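# Remove both clips from the cell, leads still plugged

## Task

Detach both clips from the cell and set them down away from it, without deforming the strips and without unplugging the leads.

## Robot and tools

ROBOT. Two arms, left_arm and right_arm, each with a parallel gripper. Base poses in the scene frame: left_arm at (+0.049, +0.357, 0) m, quat_wxyz (+1.000, 0, 0, -0.025); right_arm at (-0.003, -0.330, 0) m, quat_wxyz (+1.000, 0, 0, +0.014). The left gripper's fingers can fold. A part held in the outer quarter of the pads (near the tips) is squeezed normally. Deeper in, the fingers may wrap and pull it toward the palm: narrow parts can be held loosely or lost, wide ones squeezed harder than asked. Pressing a finger tip-first on a surface also folds it with little force, so a move may pass the surface almost unnoticed and spoil the next grip. The right gripper's fingers are rigid. A camera stand sits behind the arms.

FRAMES. Scene frame: origin at table-top height midway between the nominal bases, +z up, +x out over the table, left_arm on the +y side (not the same as image left/right). All hand poses, targets and wrist-camera poses are in that arm's own base frame; fixed cameras and the table use the scene frame. Gripper axes: +z points along the fingers, the fingers open and close along y. end_effector_position is the point between the pads when closed; fingertips extend about 33 mm past it for gaps up to 40 mm, only 9 mm when wide open. Reported poses may be off by a few centimetres, more at long reach.

THE 20-NUMBER ROW. Every command row holds both arms, even if one is idle: left x, y, z (metres), qw, qx, qy, qz (w first), gripper position, force_limit, speed; then the same ten for the right arm. Position and quaternion are absolute targets, not offsets. The three gripper numbers lie in [-1, 1]. position: +1 fully open (140 mm), about -0.8 pads touch, -1 closes until blocked. force_limit (pad force after a slow close, parts up to 40 mm): about 14 N at -1, 19 N just below 0, 40 N at 0, 58 N at +1. speed: about 30 mm/s at -1, 140 at 0, 250 at +1; faster closes grip harder (roughly 64 N at 0, 116 N at +1 on a rigid part). Both start at +1. To keep an arm or gripper unchanged, resend exactly its last pose from the result and its last gripper numbers; a 0 is a real command. Keep the same quaternion each row to hold orientation.

TOOLS.
execute_actions(actions, cameras): actions is a list of actions; each action is a list of up to 15 rows, one per 1/30 s step; a short list repeats its final row to fill 15. A target more than 0.6 m from the gripper's current position along any gripper axis gets the action refused; a malformed action or a failing first action refuses the whole call. Images appear only for an empty list or when cameras names them.
move(target, speed, blend, stop_force, zero, blocking, cameras): drives each gripper in a straight line from its Hand target to the absolute pose in target (one row, or a list of up to 15 rows, all with identical gripper numbers). speed: m/s, 0.002 to 1, default 0.25 (turning up to twice that in rad/s), one value or one per target. blend: metres of corner rounding for lists; 0 stops at each target. stop_force: 12 to 80 N, shared by both arms; an arm's path ends when push against its motion exceeds it, then it holds and keeps pressing. Use it slowly with a small value; unreliable when the gripper rotates, far reach or straight wrist. Omit it when backing off a contact. zero (default true) re-zeros the force reading first. blocking=false returns after about 0.5 s while the move continues; not allowed with stop_force. No obstacle avoidance. The result adds a move: line such as done, off_target, moving, held or fault, plus limits (paced = pose clipped, held = steps withheld).
wait(seconds 0 to 10, cameras): let the scene run holding last commands.
stop(cameras): brake the running move; fingers keep going.
zoom_image(camera, region): enlarge [x0, y0, x1, y1] pixels (top-left origin, at most 504 by 504) of cam_high, cam_low, cam_left_wrist or cam_right_wrist, from the latest images. All are 672x504.
finished_scene(scene): the current scene number; ends it irreversibly, so only call once the clips are clear and stay so.

MOTION. Each step the pose command is clipped to 70 mm and 16 degrees from the measured pose; the result's Hand target shows where the arm was actually sent, so finish remaining distance in later calls. Joint ranges (rad): waist ±3.491, shoulder ±3.140, elbow -1.187 to 4.328, forearm roll ±3.316, wrist pitch ±3.140, wrist roll ±3.927.

RESULTS. object_status: 0 moving, 1 blocked while opening, 2 blocked while closing (grip), 3 reached target or pads met. Confirm a grip by 2. position_measured is in counts: 3 open, ~75 = 100 mm, 139 = 60 mm, 200 = 20 mm, 230 pads meet. To tighten, raise force_limit and change position slightly (-1 to -0.98); to loosen, open and reclose slowly. Flange force is the estimated external force along the gripper's x y z axes, including held weight, noisy during acceleration, absent near singular poses. Joint velocities within noise means still. Tool commands lists current gripper commands.

AVOID. Contact torque at a joint's limit (waist 113, shoulder 114, elbow 106, forearm roll 23.4, wrist pitch 23.9, wrist roll 23.9 N m) or 150 N external force stops that arm for 10 s; release the grip first if it pins the arm. Arms are stiff: aiming even slightly past a firm contact can fault. The clearance check may hold back commands bringing arms close, but collisions or one gripper clamping the other's fingers can end the scene. Holding loads, stretched poses or pushing at unreachable targets heat motors (MOTOR HOT, then a 30-60 s over-temperature stop). Don't drop or fling parts, slam or shove hard, twist stiff things, bend the strips, pull the leads out, or let anything leave the table.

Each tool is called after "Request:" as name(argument=value, ...) on one line, values as JSON.

## Session

Request:
execute_actions(actions=[])

Scene clock: 0.00 s.
left_arm: end_effector_position=(+0.5071, +0.1582, +0.3402) position_measured=3 object_status=3 end_effector_quat_wxyz=(-0.153, -0.456, +0.804, -0.349) | right_arm: end_effector_position=(+0.4551, +0.1508, +0.1858) position_measured=3 object_status=3 end_effector_quat_wxyz=(-0.058, +0.985, -0.158, -0.028)
Joint positions: left_arm=[0.874 0.476 0.409 0.597 -2.029 -1.29] | right_arm=[0.496 0.088 0.001 -0.127 -1.459 0.768]
Joint velocities: within noise
Flange force (N): no reading
Hand target: left_arm +0.5071, +0.1582, +0.3402; -0.153, -0.456, +0.804, -0.349 | right_arm +0.4551, +0.1508, +0.1858; -0.058, +0.985, -0.158, -0.028
Tool commands: left_gripper/position=+1.0 left_gripper/force_limit=+1.0 left_gripper/speed=+1.0 right_gripper/position=+1.0 right_gripper/force_limit=+1.0 right_gripper/speed=+1.0

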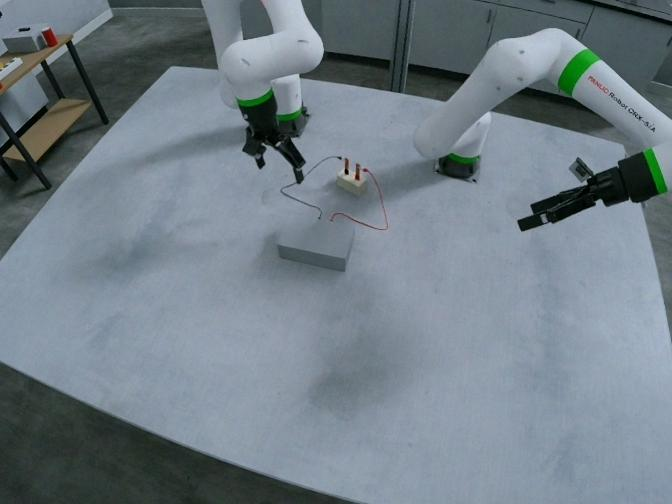

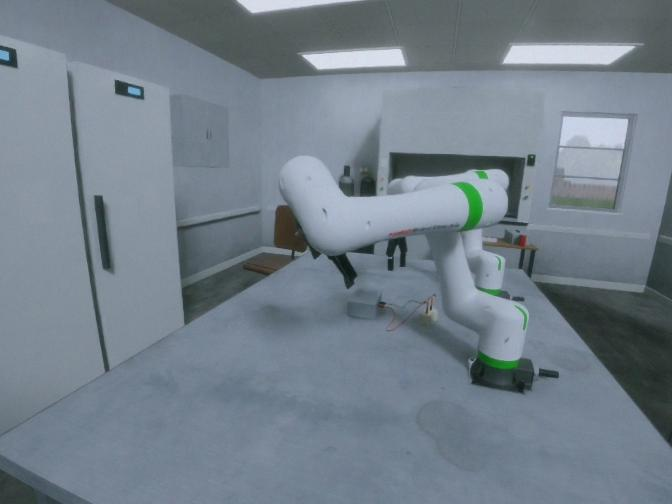

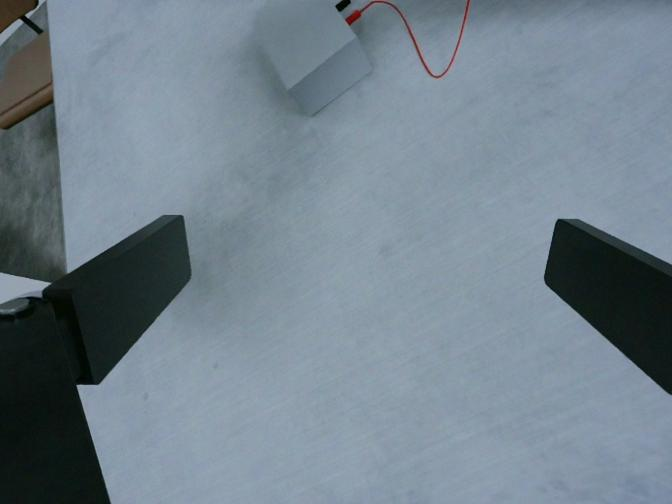

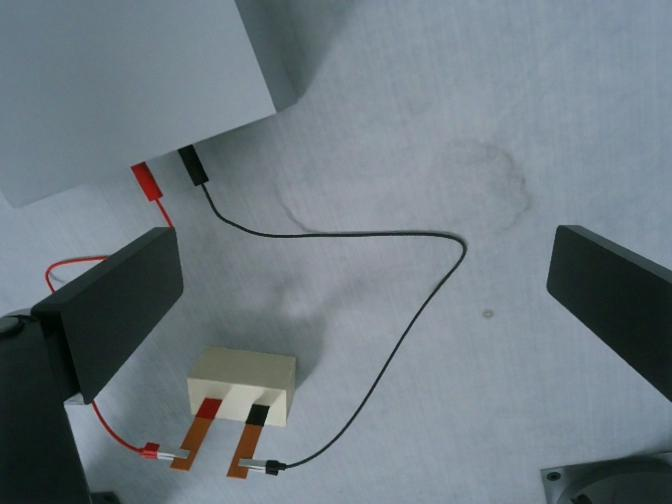

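Request:
zoom_image(camera="cam_right_wrist", region=[120, 330, 340, 500])

Request:
zoom_image(camera="cam_high", region=[270, 130, 410, 235])

Request:
zoom_image(camera="cam_low", region=[330, 260, 470, 365])

Scaled by 2.291 from the camera's 672x504 image, which has a finer 960x720 frame.

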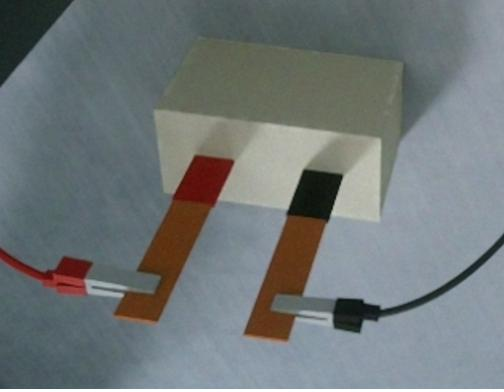

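Scaled by 3.600 from the camera's 672x504 image, which has a finer 960x720 frame.

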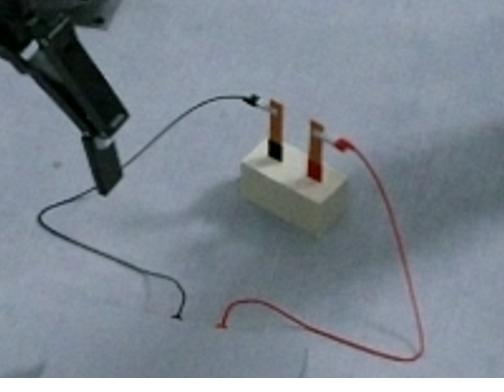

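Scaled by 3.600 from the camera's 672x504 image, which has a finer 960x720 frame.

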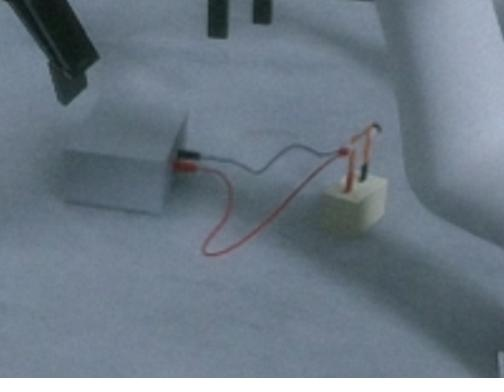

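Request:
move(target=[0.5071,0.1582,0.3402,-0.153,-0.456,0.804,-0.349,1,1,1,0.27,0.22,0.3,0,0.9877,-0.156,0,1,1,1], cameras=["all"])

Request:
zoom_image(camera="cam_right_wrist", region=[150, 150, 500, 450])

Scene clock: 2.60 s.
left_arm: end_effector_position=(+0.5071, +0.1582, +0.3402) position_measured=3 object_status=3 end_effector_quat_wxyz=(-0.153, -0.456, +0.804, -0.349) | right_arm: end_effector_position=(+0.2700, +0.2200, +0.3000) position_measured=3 object_status=3 end_effector_quat_wxyz=(+0.000, +0.988, -0.156, +0.000)
Joint positions: left_arm=[0.874 0.476 0.408 0.598 -2.029 -1.29] | right_arm=[1.066 -0.248 -0.075 0 -1.744 0.191]
Flange force (N): left_arm=[-2.6 -2.5 -2.1] | right_arm=[1.6 -0.1 1.2]
Hand target: left_arm +0.5071, +0.1582, +0.3402; -0.153, -0.456, +0.804, -0.349 | right_arm +0.2700, +0.2200, +0.3000; +0.000, +0.988, -0.156, +0.000
Off the commanded pose: left_arm 0.000 m, 0 deg | right_arm 0.000 m, 0 deg.
move: done

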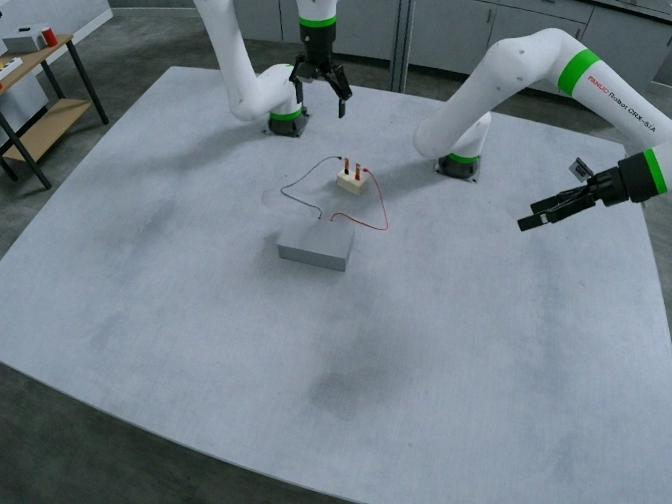

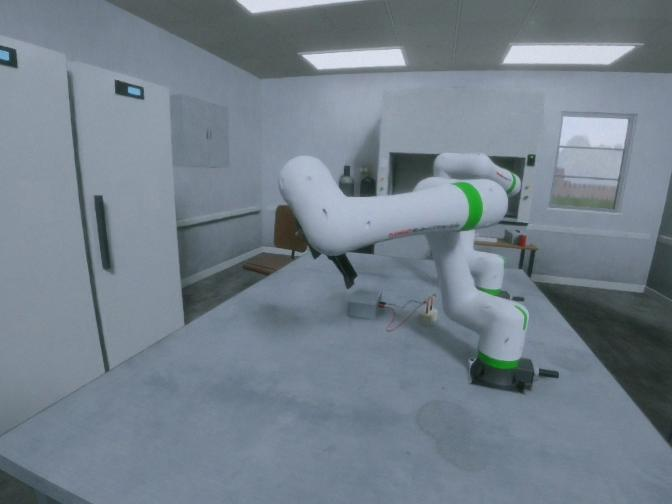

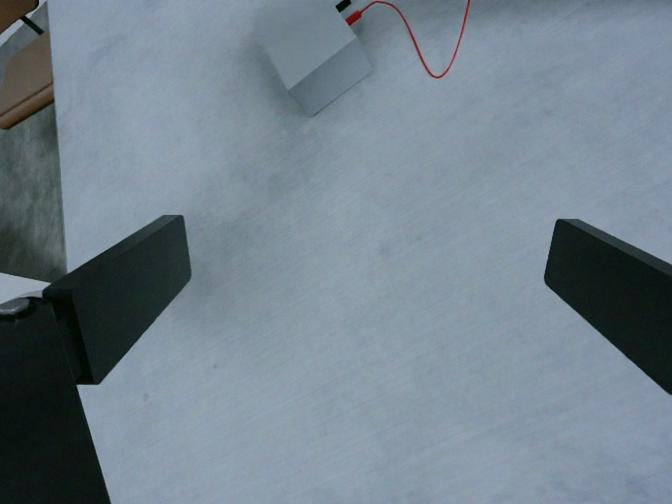

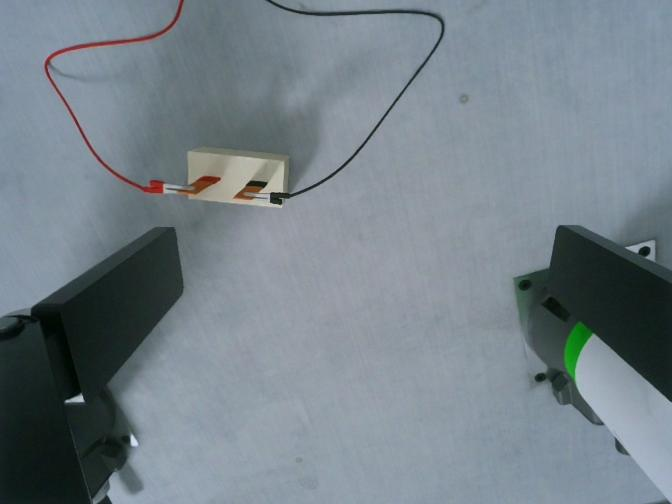

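Scaled by 1.440 from the camera's 672x504 image, which has a finer 960x720 frame.

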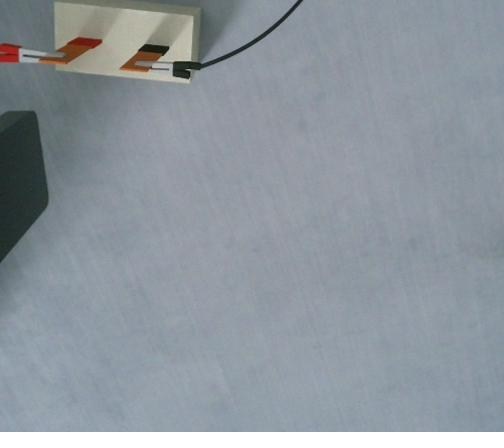

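Request:
move(target=[0.5071,0.1582,0.3402,-0.153,-0.456,0.804,-0.349,1,1,1,0.254,0.214,0.25,0,0.549,-0.836,0,0,1,0], cameras=["cam_high","cam_right_wrist"])

Request:
zoom_image(camera="cam_right_wrist", region=[200, 150, 500, 400])

Scene clock: 7.57 s.
left_arm: end_effector_position=(+0.5071, +0.1582, +0.3402) position_measured=3 object_status=3 end_effector_quat_wxyz=(-0.153, -0.456, +0.804, -0.349) | right_arm: end_effector_position=(+0.2540, +0.2140, +0.2500) position_measured=129 object_status=3 end_effector_quat_wxyz=(+0.000, -0.549, +0.836, +0.000)
Joint positions: left_arm=[0.874 0.476 0.408 0.598 -2.029 -1.29] | right_arm=[1.102 -0.305 -0.234 0 -1.642 -1.511]
Flange force (N): left_arm=[-2.8 -2.9 -1.8] | right_arm=[-0.4 -1.6 1.2]
Hand target: left_arm +0.5071, +0.1582, +0.3402; -0.153, -0.456, +0.804, -0.349 | right_arm +0.2540, +0.2140, +0.2500; +0.000, -0.549, +0.836, +0.000
Off the commanded pose: left_arm 0.000 m, 0 deg | right_arm 0.000 m, 0 deg.
move: done
Images, in order (width x height): cam_high 672x504, cam_right_wrist 672x504.

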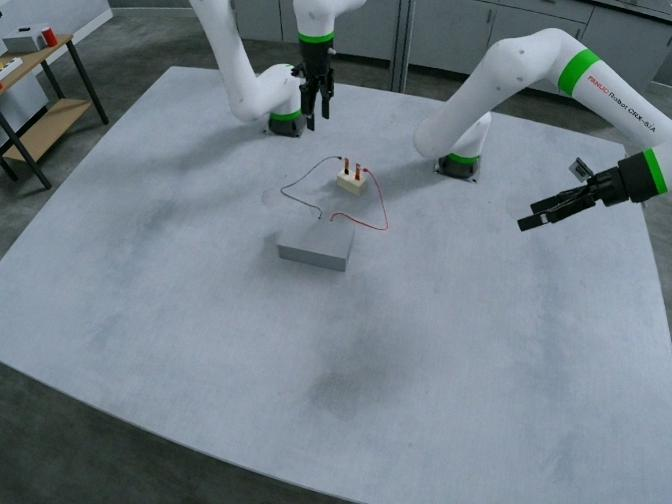

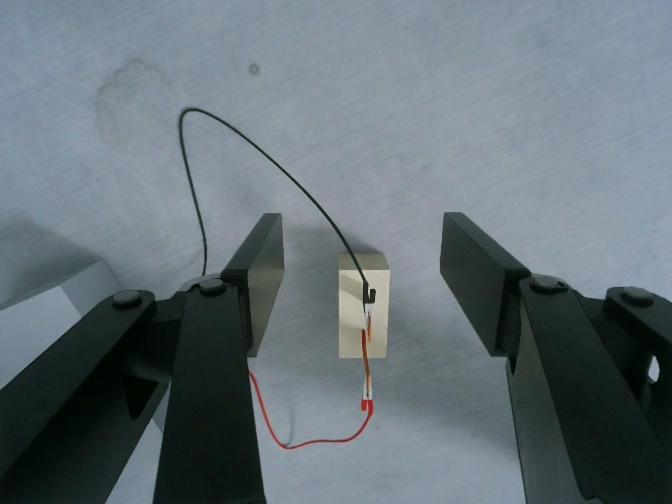

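Scaled by 1.680 from the camera's 672x504 image, which has a finer 960x720 frame.

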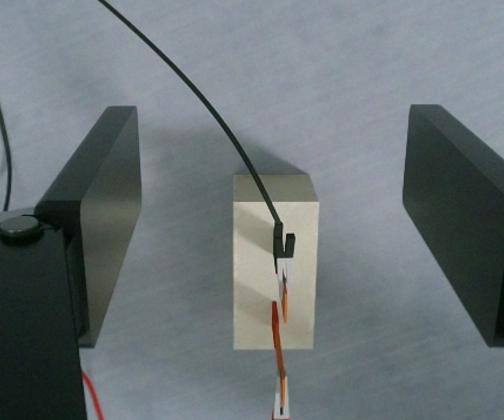

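Request:
move(target=[0.5071,0.1582,0.3402,-0.153,-0.456,0.804,-0.349,1,1,1,0.254,0.214,0.17,0,0.549,-0.836,0,0,1,0], cameras=["cam_low","cam_right_wrist"])

Request:
zoom_image(camera="cam_low", region=[350, 230, 490, 335])

Scene clock: 8.90 s.
left_arm: end_effector_position=(+0.5071, +0.1582, +0.3402) position_measured=3 object_status=3 end_effector_quat_wxyz=(-0.153, -0.456, +0.804, -0.349) | right_arm: end_effector_position=(+0.2540, +0.2140, +0.1700) position_measured=129 object_status=3 end_effector_quat_wxyz=(+0.000, -0.549, +0.836, +0.000)
Joint positions: left_arm=[0.874 0.476 0.408 0.598 -2.029 -1.29] | right_arm=[1.102 -0.301 -0.417 0 -1.454 -1.511]
Flange force (N): left_arm=[-3.2 -2.5 -1.9] | right_arm=[-0.4 -1.8 1.1]
Hand target: left_arm +0.5071, +0.1582, +0.3402; -0.153, -0.456, +0.804, -0.349 | right_arm +0.2540, +0.2140, +0.1700; +0.000, -0.549, +0.836, +0.000
Off the commanded pose: left_arm 0.000 m, 0 deg | right_arm 0.000 m, 0 deg.
move: done
Images, in order (width x height): cam_low 672x504, cam_right_wrist 672x504.

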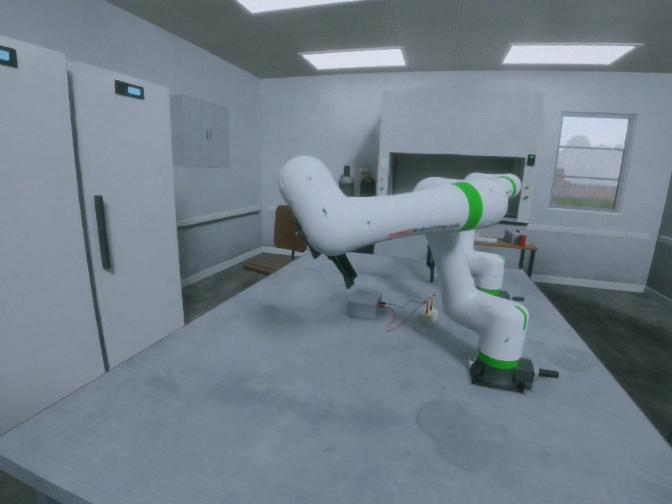

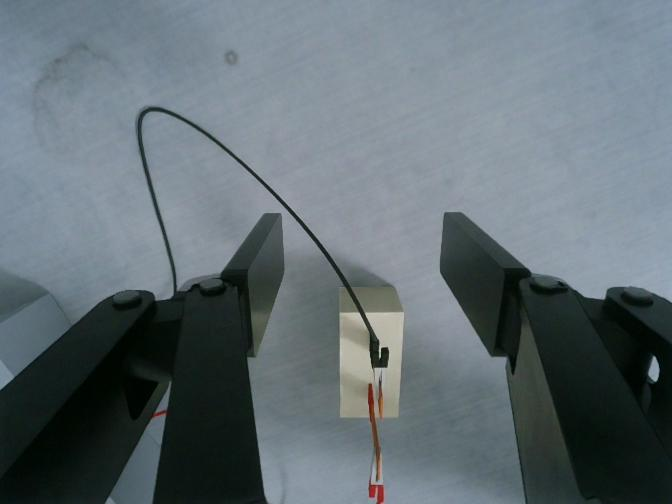

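Scaled by 3.600 from the camera's 672x504 image, which has a finer 960x720 frame.

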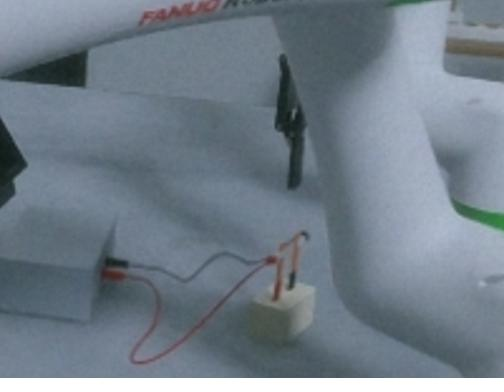

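Request:
move(target=[0.5071,0.1582,0.3402,-0.153,-0.456,0.804,-0.349,1,1,1,0.2745,0.2965,0.145,0,0.549,-0.836,0,-0.33,-1,0], cameras=["cam_low","cam_right_wrist","cam_high"])

Request:
zoom_image(camera="cam_right_wrist", region=[260, 150, 460, 300])

Request:
zoom_image(camera="cam_low", region=[390, 250, 470, 330])

Request:
zoom_image(camera="cam_high", region=[300, 120, 400, 220])

Scene clock: 12.33 s.
left_arm: end_effector_position=(+0.5071, +0.1582, +0.3402) position_measured=3 object_status=3 end_effector_quat_wxyz=(-0.153, -0.456, +0.804, -0.349) | right_arm: end_effector_position=(+0.2745, +0.2965, +0.1450) position_measured=171 object_status=3 end_effector_quat_wxyz=(+0.000, -0.549, +0.836, +0.000)
Joint positions: left_arm=[0.874 0.476 0.408 0.598 -2.029 -1.29] | right_arm=[1.151 -0.092 -0.307 0 -1.356 -1.56]
Flange force (N): left_arm=[-2.3 -2.2 -1.5] | right_arm=[0.7 -1.1 1.0]
Hand target: left_arm +0.5071, +0.1582, +0.3402; -0.153, -0.456, +0.804, -0.349 | right_arm +0.2745, +0.2965, +0.1450; +0.000, -0.549, +0.836, +0.000
Off the commanded pose: left_arm 0.000 m, 0 deg | right_arm 0.000 m, 0 deg.
move: done
Images, in order (width x height): cam_high 672x504, cam_low 672x504, cam_right_wrist 672x504.

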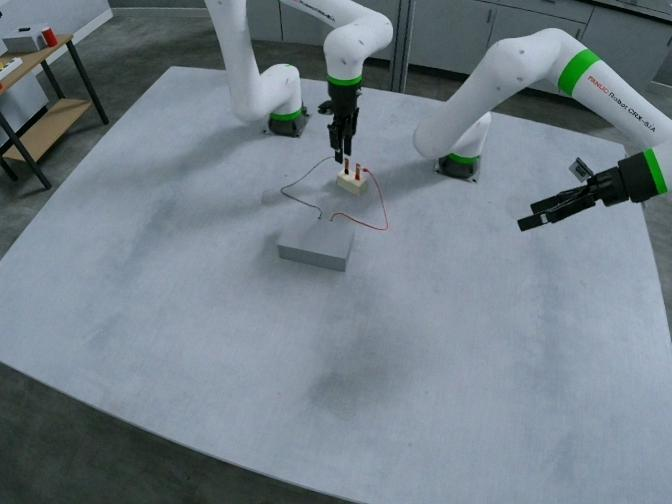

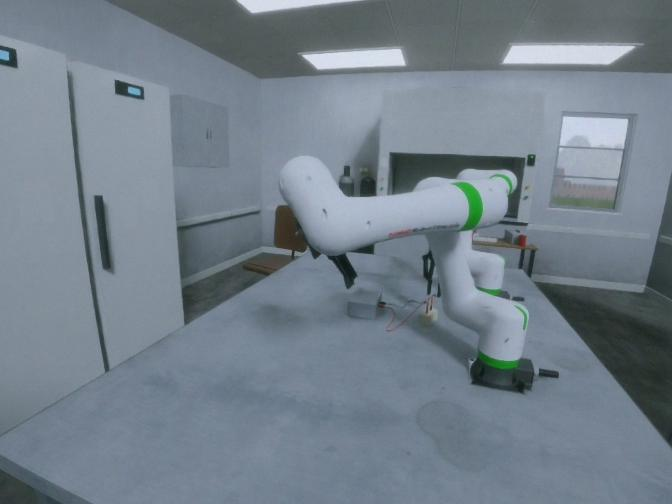

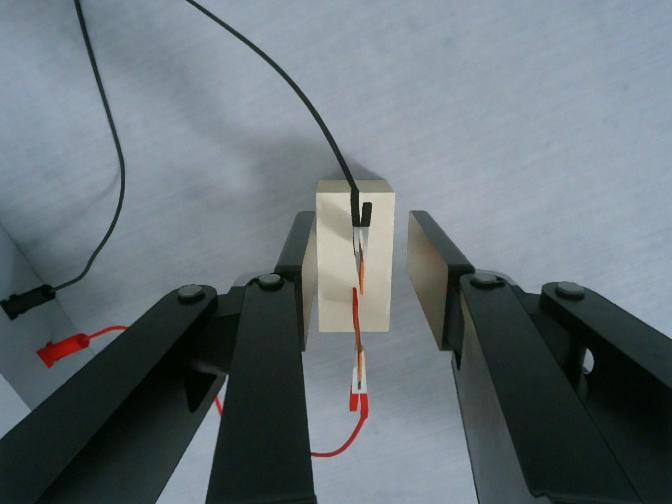

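Scaled by 2.520 from the camera's 672x504 image, which has a finer 960x720 frame.

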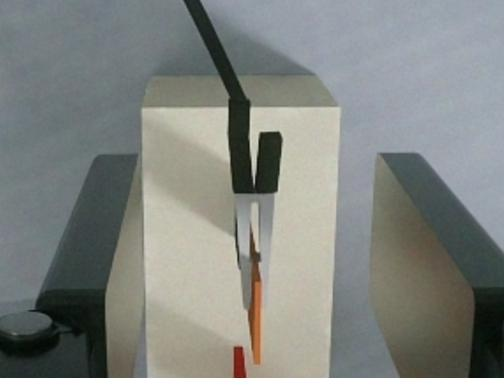

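Scaled by 6.300 from the camera's 672x504 image, which has a finer 960x720 frame.

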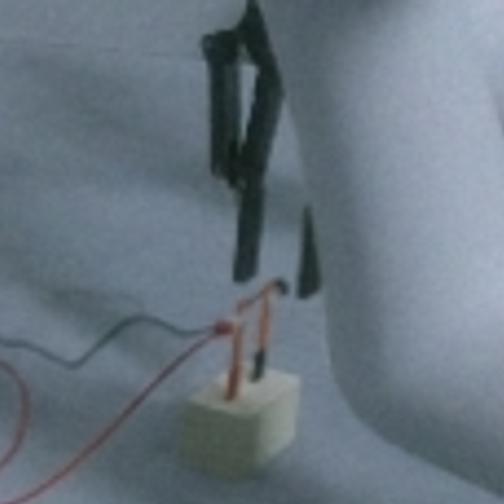

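Scaled by 5.040 from the camera's 672x504 image, which has a finer 960x720 frame.

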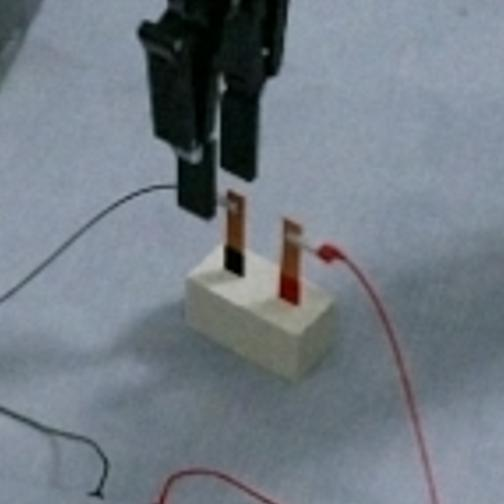

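Request:
move(target=[0.5071,0.1582,0.3402,-0.153,-0.456,0.804,-0.349,1,1,1,0.272,0.2943,0.12,0,0.549,-0.836,0,-0.33,-1,0], speed=0.06, stop_force=15, cameras=["cam_low","cam_right_wrist","cam_high"])

Request:
zoom_image(camera="cam_right_wrist", region=[260, 150, 460, 300])

Request:
zoom_image(camera="cam_low", region=[390, 250, 470, 330])

Request:
zoom_image(camera="cam_high", region=[300, 120, 400, 220])

Scene clock: 14.93 s.
left_arm: end_effector_position=(+0.5071, +0.1582, +0.3402) position_measured=3 object_status=3 end_effector_quat_wxyz=(-0.153, -0.456, +0.804, -0.349) | right_arm: end_effector_position=(+0.2720, +0.2943, +0.1200) position_measured=171 object_status=3 end_effector_quat_wxyz=(+0.000, -0.549, +0.836, +0.000)
Joint positions: left_arm=[0.874 0.476 0.408 0.598 -2.029 -1.29] | right_arm=[1.155 -0.085 -0.36 0 -1.295 -1.564]
Flange force (N): left_arm=[-2.2 -2.4 -1.6] | right_arm=[0.3 -1.4 0.8]
Hand target: left_arm +0.5071, +0.1582, +0.3402; -0.153, -0.456, +0.804, -0.349 | right_arm +0.2720, +0.2943, +0.1200; +0.000, -0.549, +0.836, +0.000
Off the commanded pose: left_arm 0.000 m, 0 deg | right_arm 0.000 m, 0 deg.
move: done
Images, in order (width x height): cam_high 672x504, cam_low 672x504, cam_right_wrist 672x504.

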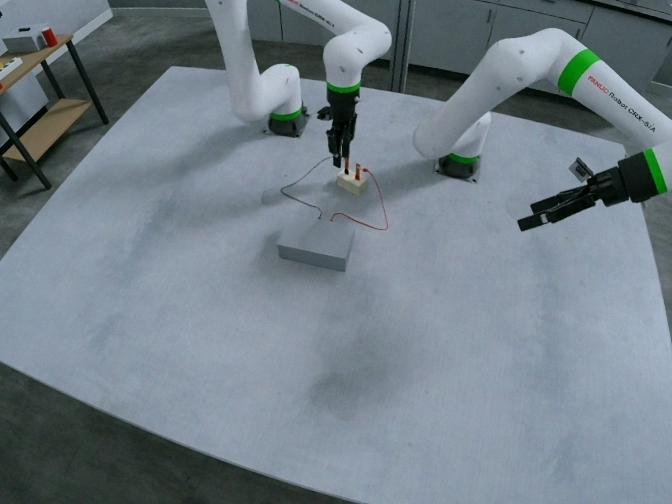

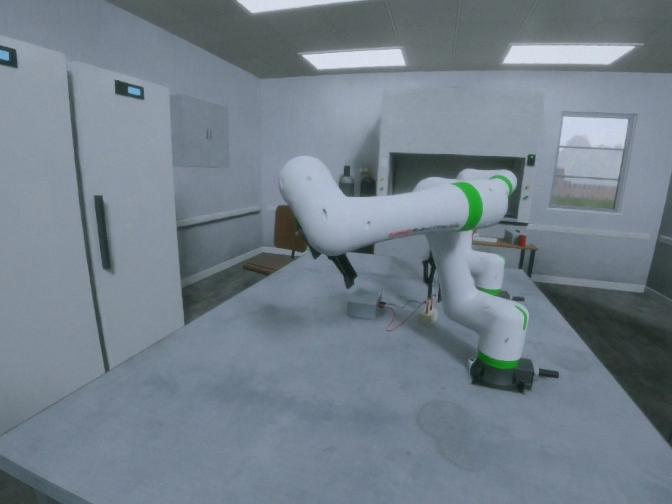

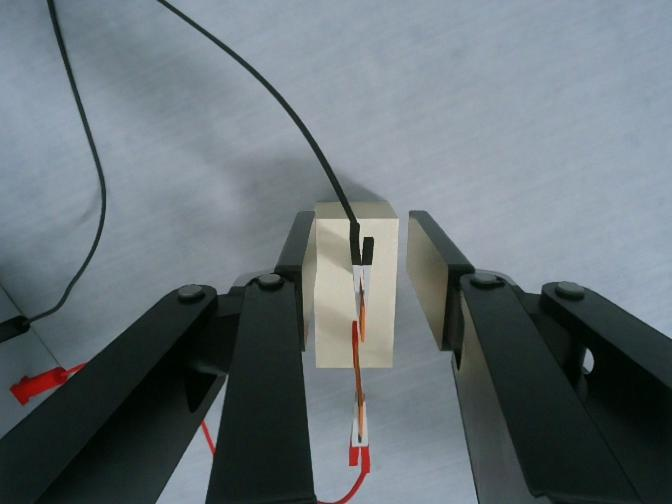

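Scaled by 2.520 from the camera's 672x504 image, which has a finer 960x720 frame.

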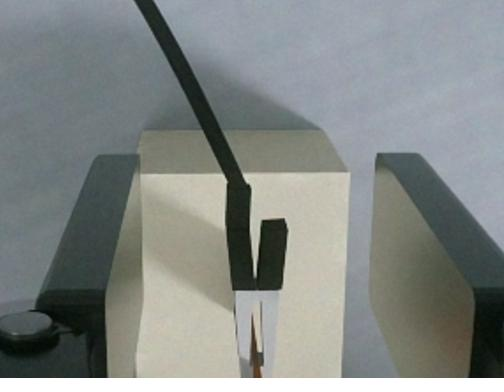

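Scaled by 6.300 from the camera's 672x504 image, which has a finer 960x720 frame.

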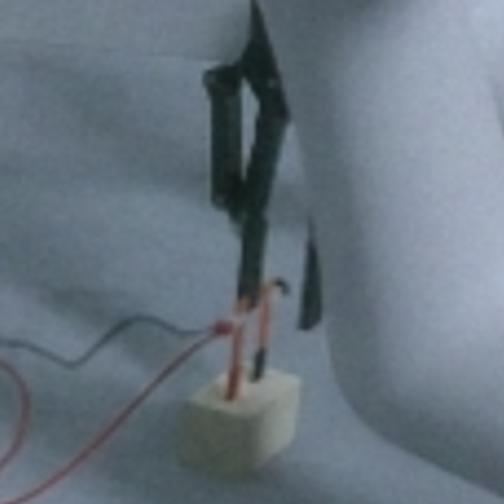

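Scaled by 5.040 from the camera's 672x504 image, which has a finer 960x720 frame.

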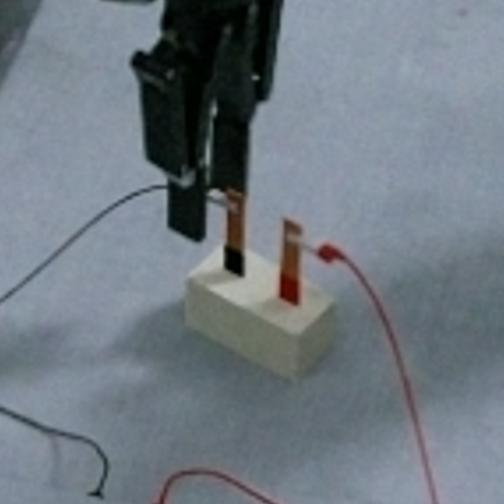

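Request:
move(target=[[0.5071,0.1582,0.3402,-0.153,-0.456,0.804,-0.349,1,1,1,0.270,0.2865,0.13,0,0.549,-0.836,0,-0.33,-1,-1],[0.5071,0.1582,0.3402,-0.153,-0.456,0.804,-0.349,1,1,1,0.270,0.2865,0.13,0,0.549,-0.836,0,-1,-1,-1]], speed=0.06, cameras=["cam_right_wrist","cam_high"])

Request:
zoom_image(camera="cam_right_wrist", region=[260, 150, 460, 300])

Request:
zoom_image(camera="cam_high", region=[300, 120, 400, 220])

Scene clock: 17.70 s.
left_arm: end_effector_position=(+0.5071, +0.1582, +0.3402) position_measured=3 object_status=3 end_effector_quat_wxyz=(-0.153, -0.456, +0.804, -0.349) | right_arm: end_effector_position=(+0.2700, +0.2865, +0.1300) position_measured=221 object_status=2 end_effector_quat_wxyz=(+0.000, -0.549, +0.836, +0.000)
Joint positions: left_arm=[0.874 0.476 0.408 0.598 -2.029 -1.29] | right_arm=[1.152 -0.11 -0.359 0 -1.322 -1.56]
Flange force (N): left_arm=[-2.5 -2.2 -1.4] | right_arm=[0.4 -0.7 0.6]
Hand target: left_arm +0.5071, +0.1582, +0.3402; -0.153, -0.456, +0.804, -0.349 | right_arm +0.2700, +0.2865, +0.1300; +0.000, -0.549, +0.836, +0.000
Off the commanded pose: left_arm 0.000 m, 0 deg | right_arm 0.000 m, 0 deg.
move: done
Images, in order (width x height): cam_high 672x504, cam_right_wrist 672x504.

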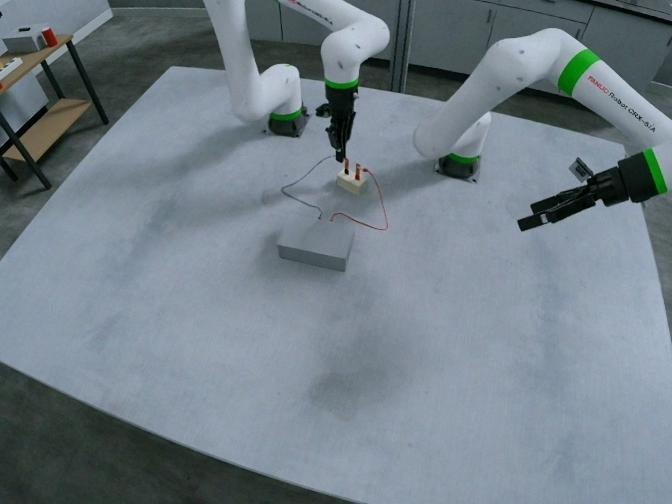

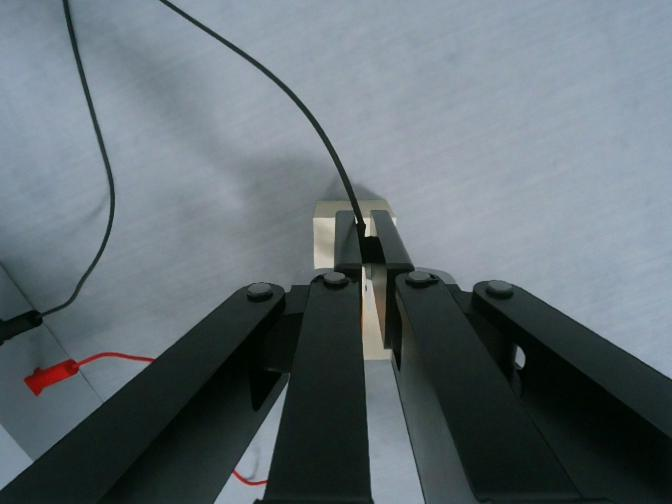

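Scaled by 2.520 from the camera's 672x504 image, which has a finer 960x720 frame.

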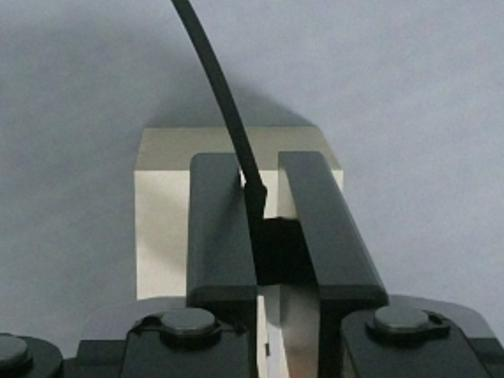

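Scaled by 5.040 from the camera's 672x504 image, which has a finer 960x720 frame.

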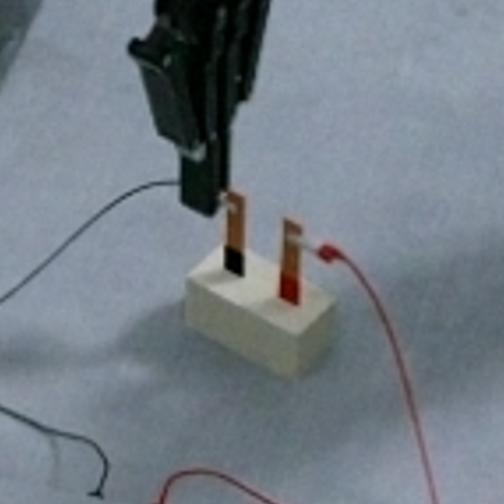

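Request:
move(target=[0.5071,0.1582,0.3402,-0.153,-0.456,0.804,-0.349,1,1,1,0.270,0.2865,0.13,0,0.549,-0.836,0,-0.98,0,-1], cameras=["cam_right_wrist","cam_high"])

Request:
zoom_image(camera="cam_right_wrist", region=[310, 190, 430, 300])

Scene clock: 18.57 s.
left_arm: end_effector_position=(+0.5071, +0.1582, +0.3402) position_measured=3 object_status=3 end_effector_quat_wxyz=(-0.153, -0.456, +0.804, -0.349) | right_arm: end_effector_position=(+0.2700, +0.2865, +0.1300) position_measured=223 object_status=2 end_effector_quat_wxyz=(+0.000, -0.549, +0.836, +0.000)
Joint positions: left_arm=[0.874 0.476 0.408 0.598 -2.029 -1.29] | right_arm=[1.152 -0.11 -0.359 0 -1.322 -1.56]
Flange force (N): left_arm=[-2.7 -2.4 -1.3] | right_arm=[0.5 -1.0 0.8]
Hand target: left_arm +0.5071, +0.1582, +0.3402; -0.153, -0.456, +0.804, -0.349 | right_arm +0.2700, +0.2865, +0.1300; +0.000, -0.549, +0.836, +0.000
Off the commanded pose: left_arm 0.000 m, 0 deg | right_arm 0.000 m, 0 deg.
move: done
Images, in order (width x height): cam_high 672x504, cam_right_wrist 672x504.

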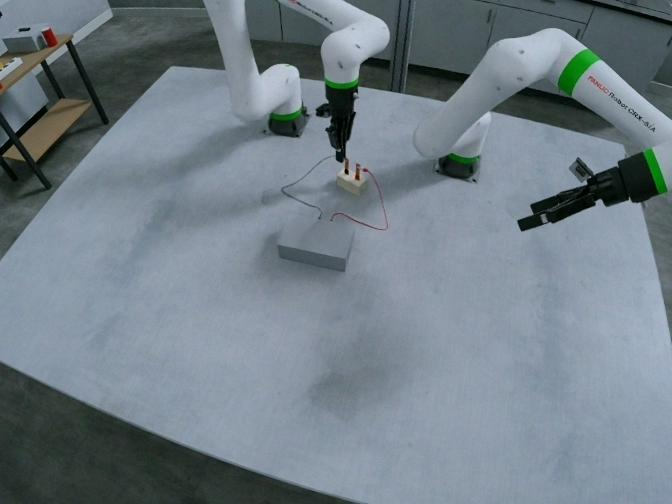

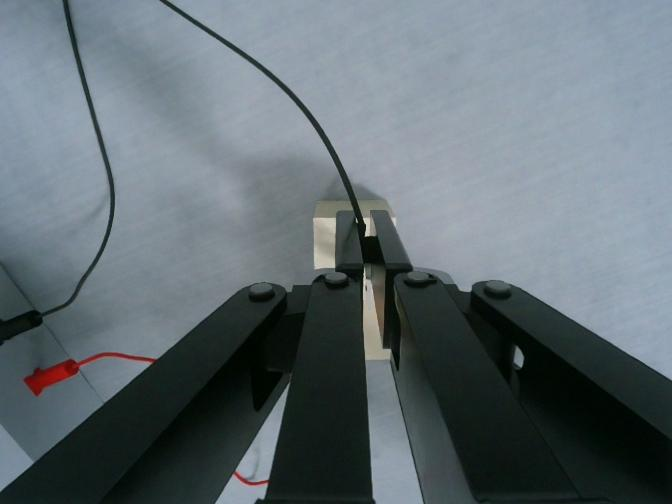

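Scaled by 4.200 from the camera's 672x504 image, which has a finer 960x720 frame.

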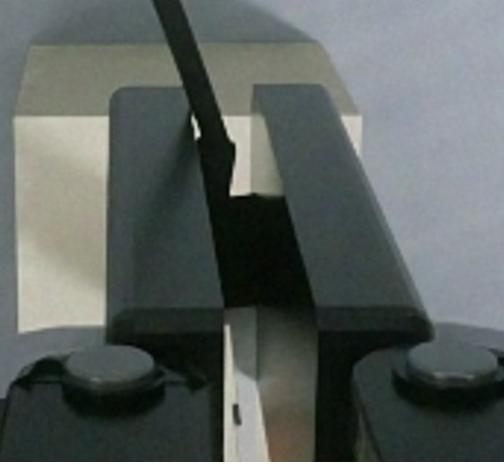

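Request:
move(target=[0.5071,0.1582,0.3402,-0.153,-0.456,0.804,-0.349,1,1,1,0.258,0.2595,0.13,0,0.549,-0.836,0,-0.98,0,-1], speed=0.04, cameras=["cam_right_wrist","cam_high"])

Request:
zoom_image(camera="cam_high", region=[300, 120, 400, 220])

Scene clock: 19.87 s.
left_arm: end_effector_position=(+0.5071, +0.1582, +0.3402) position_measured=3 object_status=3 end_effector_quat_wxyz=(-0.153, -0.456, +0.804, -0.349) | right_arm: end_effector_position=(+0.2580, +0.2595, +0.1300) position_measured=223 object_status=2 end_effector_quat_wxyz=(+0.000, -0.549, +0.836, +0.000)
Joint positions: left_arm=[0.874 0.476 0.408 0.598 -2.029 -1.29] | right_arm=[1.151 -0.186 -0.424 0 -1.333 -1.56]
Flange force (N): left_arm=[-3.3 -2.9 -1.9] | right_arm=[-0.1 -0.9 1.1]
Hand target: left_arm +0.5071, +0.1582, +0.3402; -0.153, -0.456, +0.804, -0.349 | right_arm +0.2580, +0.2595, +0.1300; +0.000, -0.549, +0.836, +0.000
Off the commanded pose: left_arm 0.000 m, 0 deg | right_arm 0.000 m, 0 deg.
move: done
Images, in order (width x height): cam_high 672x504, cam_right_wrist 672x504.

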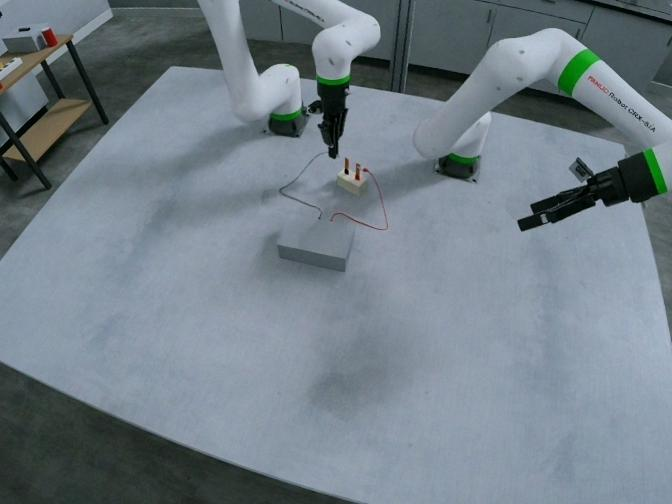

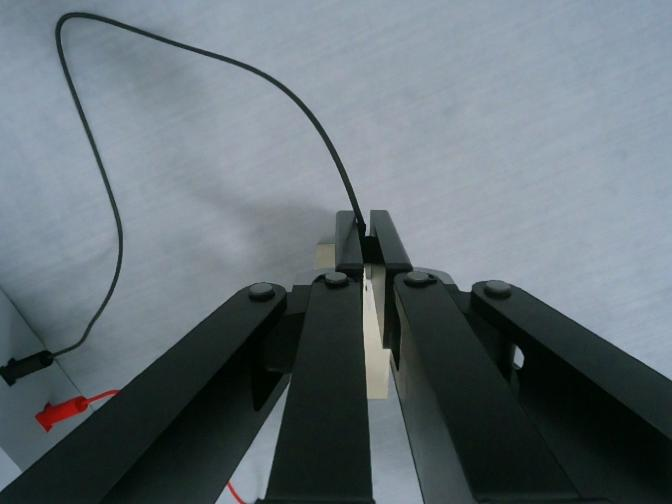

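Scaled by 5.040 from the camera's 672x504 image, which has a finer 960x720 frame.

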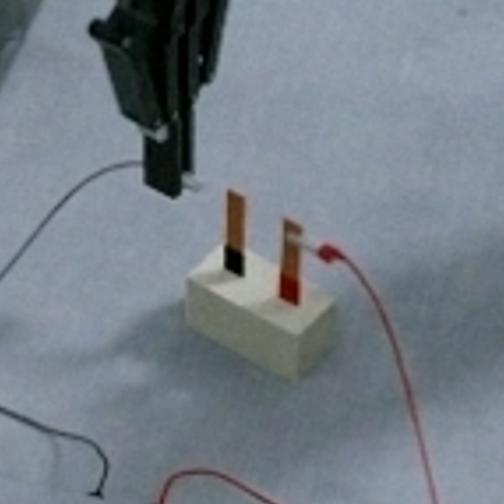

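Request:
move(target=[[0.5071,0.1582,0.3402,-0.153,-0.456,0.804,-0.349,1,1,1,0.24,0.19,0.12,0,0.549,-0.836,0,-0.98,0,-1],[0.5071,0.1582,0.3402,-0.153,-0.456,0.804,-0.349,1,1,1,0.24,0.19,0.043,0,0.549,-0.836,0,-0.98,0,-1]], speed=[0.15,0.06], stop_force=15)

Request:
move(target=[[0.5071,0.1582,0.3402,-0.153,-0.456,0.804,-0.349,1,1,1,0.24,0.19,0.045,0,0.549,-0.836,0,-0.33,0,-1],[0.5071,0.1582,0.3402,-0.153,-0.456,0.804,-0.349,1,1,1,0.24,0.19,0.2,0,0.549,-0.836,0,-0.33,0,-1]], speed=0.1, cameras=["cam_right_wrist","cam_high"])

Scene clock: 22.80 s.
left_arm: end_effector_position=(+0.5071, +0.1582, +0.3402) position_measured=3 object_status=3 end_effector_quat_wxyz=(-0.153, -0.456, +0.804, -0.349) | right_arm: end_effector_position=(+0.2400, +0.1900, +0.0430) position_measured=223 object_status=2 end_effector_quat_wxyz=(+0.000, -0.549, +0.836, +0.000)
Joint positions: left_arm=[0.874 0.476 0.408 0.598 -2.029 -1.29] | right_arm=[1.108 -0.281 -0.711 0 -1.14 -1.517]
Flange force (N): left_arm=[-3.0 -2.1 -1.8] | right_arm=[-0.5 -1.7 1.4]
Hand target: left_arm +0.5071, +0.1582, +0.3402; -0.153, -0.456, +0.804, -0.349 | right_arm +0.2400, +0.1900, +0.0430; +0.000, -0.549, +0.836, +0.000
Off the commanded pose: left_arm 0.000 m, 0 deg | right_arm 0.000 m, 0 deg.
move: done

Scene clock: 26.03 s.
left_arm: end_effector_position=(+0.5071, +0.1582, +0.3402) position_measured=3 object_status=3 end_effector_quat_wxyz=(-0.153, -0.456, +0.804, -0.349) | right_arm: end_effector_position=(+0.2400, +0.1900, +0.2001) position_measured=171 object_status=3 end_effector_quat_wxyz=(+0.000, -0.549, +0.836, +0.000)
Joint positions: left_arm=[0.874 0.476 0.408 0.598 -2.029 -1.29] | right_arm=[1.108 -0.382 -0.403 0 -1.55 -1.517]
Flange force (N): left_arm=[-2.4 -2.5 -1.9] | right_arm=[-1.1 -1.9 1.3]
Hand target: left_arm +0.5071, +0.1582, +0.3402; -0.153, -0.456, +0.804, -0.349 | right_arm +0.2400, +0.1900, +0.2000; +0.000, -0.549, +0.836, +0.000
Off the commanded pose: left_arm 0.000 m, 0 deg | right_arm 0.000 m, 0 deg.
move: done
Images, in order (width x height): cam_high 672x504, cam_right_wrist 672x504.

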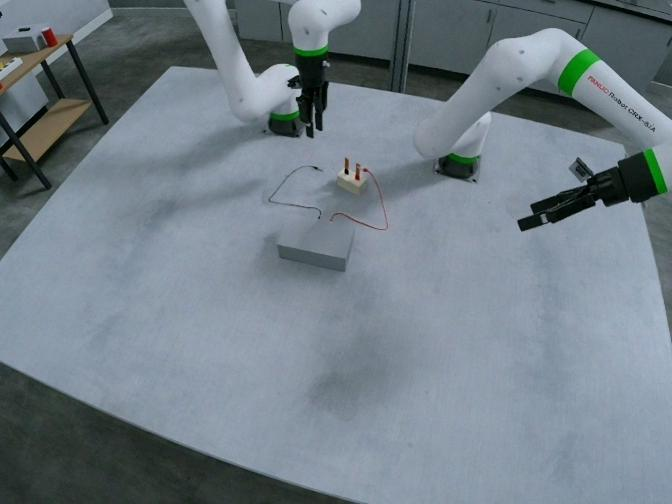

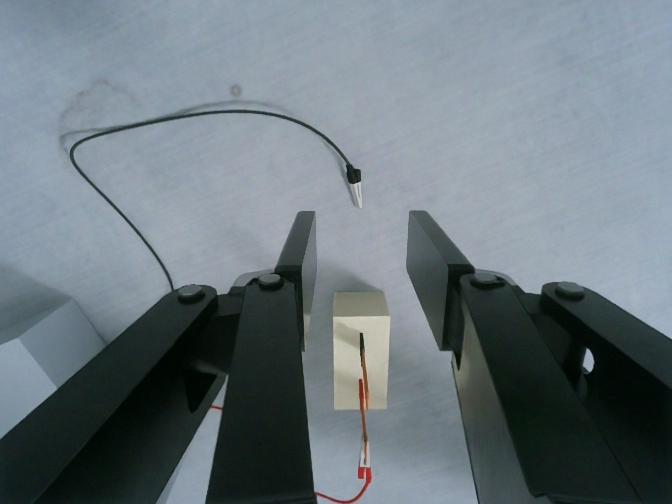

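Request:
move(target=[0.5071,0.1582,0.3402,-0.153,-0.456,0.804,-0.349,1,1,1,0.3095,0.377,0.18,0,0.836,0.549,0,-0.33,0,-1], cameras=["cam_right_wrist","cam_high"])

Request:
zoom_image(camera="cam_right_wrist", region=[260, 150, 460, 300])

Scene clock: 33.80 s.
left_arm: end_effector_position=(+0.5071, +0.1582, +0.3402) position_measured=3 object_status=3 end_effector_quat_wxyz=(-0.153, -0.456, +0.804, -0.349) | right_arm: end_effector_position=(+0.3100, +0.3765, +0.1797) position_measured=171 object_status=3 end_effector_quat_wxyz=(-0.195, +0.688, +0.698, +0.039)
Joint positions: left_arm=[0.874 0.476 0.408 0.598 -2.029 -1.29] | right_arm=[0.853 0.069 -0.016 -0.393 -1.394 -3.927]
Flange force (N): left_arm=[-3.2 -2.2 -1.6] | right_arm=[-1.4 -0.1 0.0]
Hand target: left_arm +0.5071, +0.1582, +0.3402; -0.153, -0.456, +0.804, -0.349 | right_arm +0.3100, +0.3765, +0.1797; -0.195, +0.688, +0.698, +0.039
Off the commanded pose: left_arm 0.000 m, 0 deg | right_arm 0.001 m, 33 deg; orientation clipped.
joint sent to its limit (right arm) — joint 6 (wrist roll), lower limit. The joint targets are off in orientation, not in position.
move: off_target (right_arm); limits=paced
Images, in order (width x height): cam_high 672x504, cam_right_wrist 672x504.

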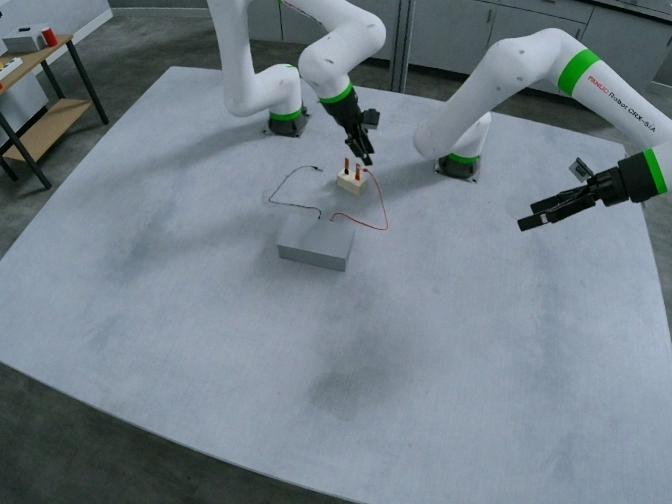

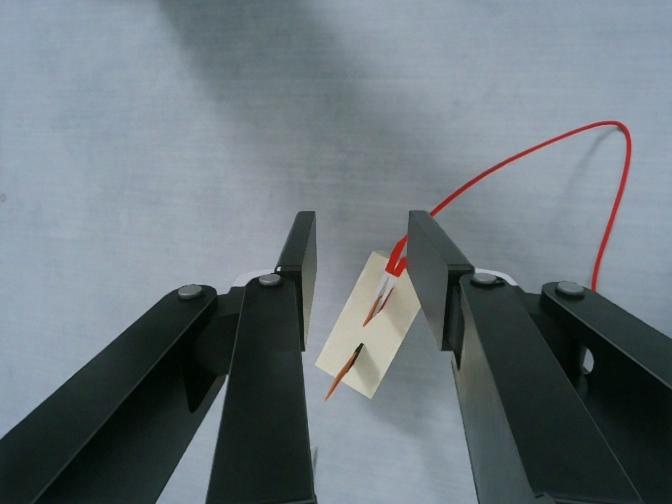

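Scaled by 2.520 from the camera's 672x504 image, which has a finer 960x720 frame.

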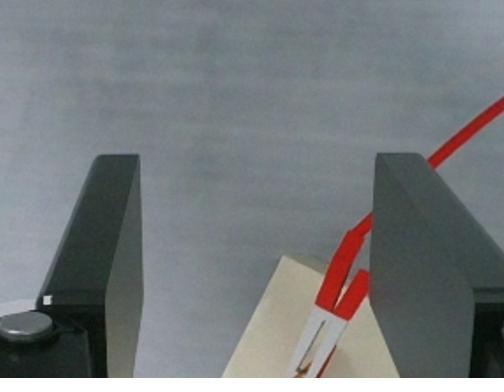

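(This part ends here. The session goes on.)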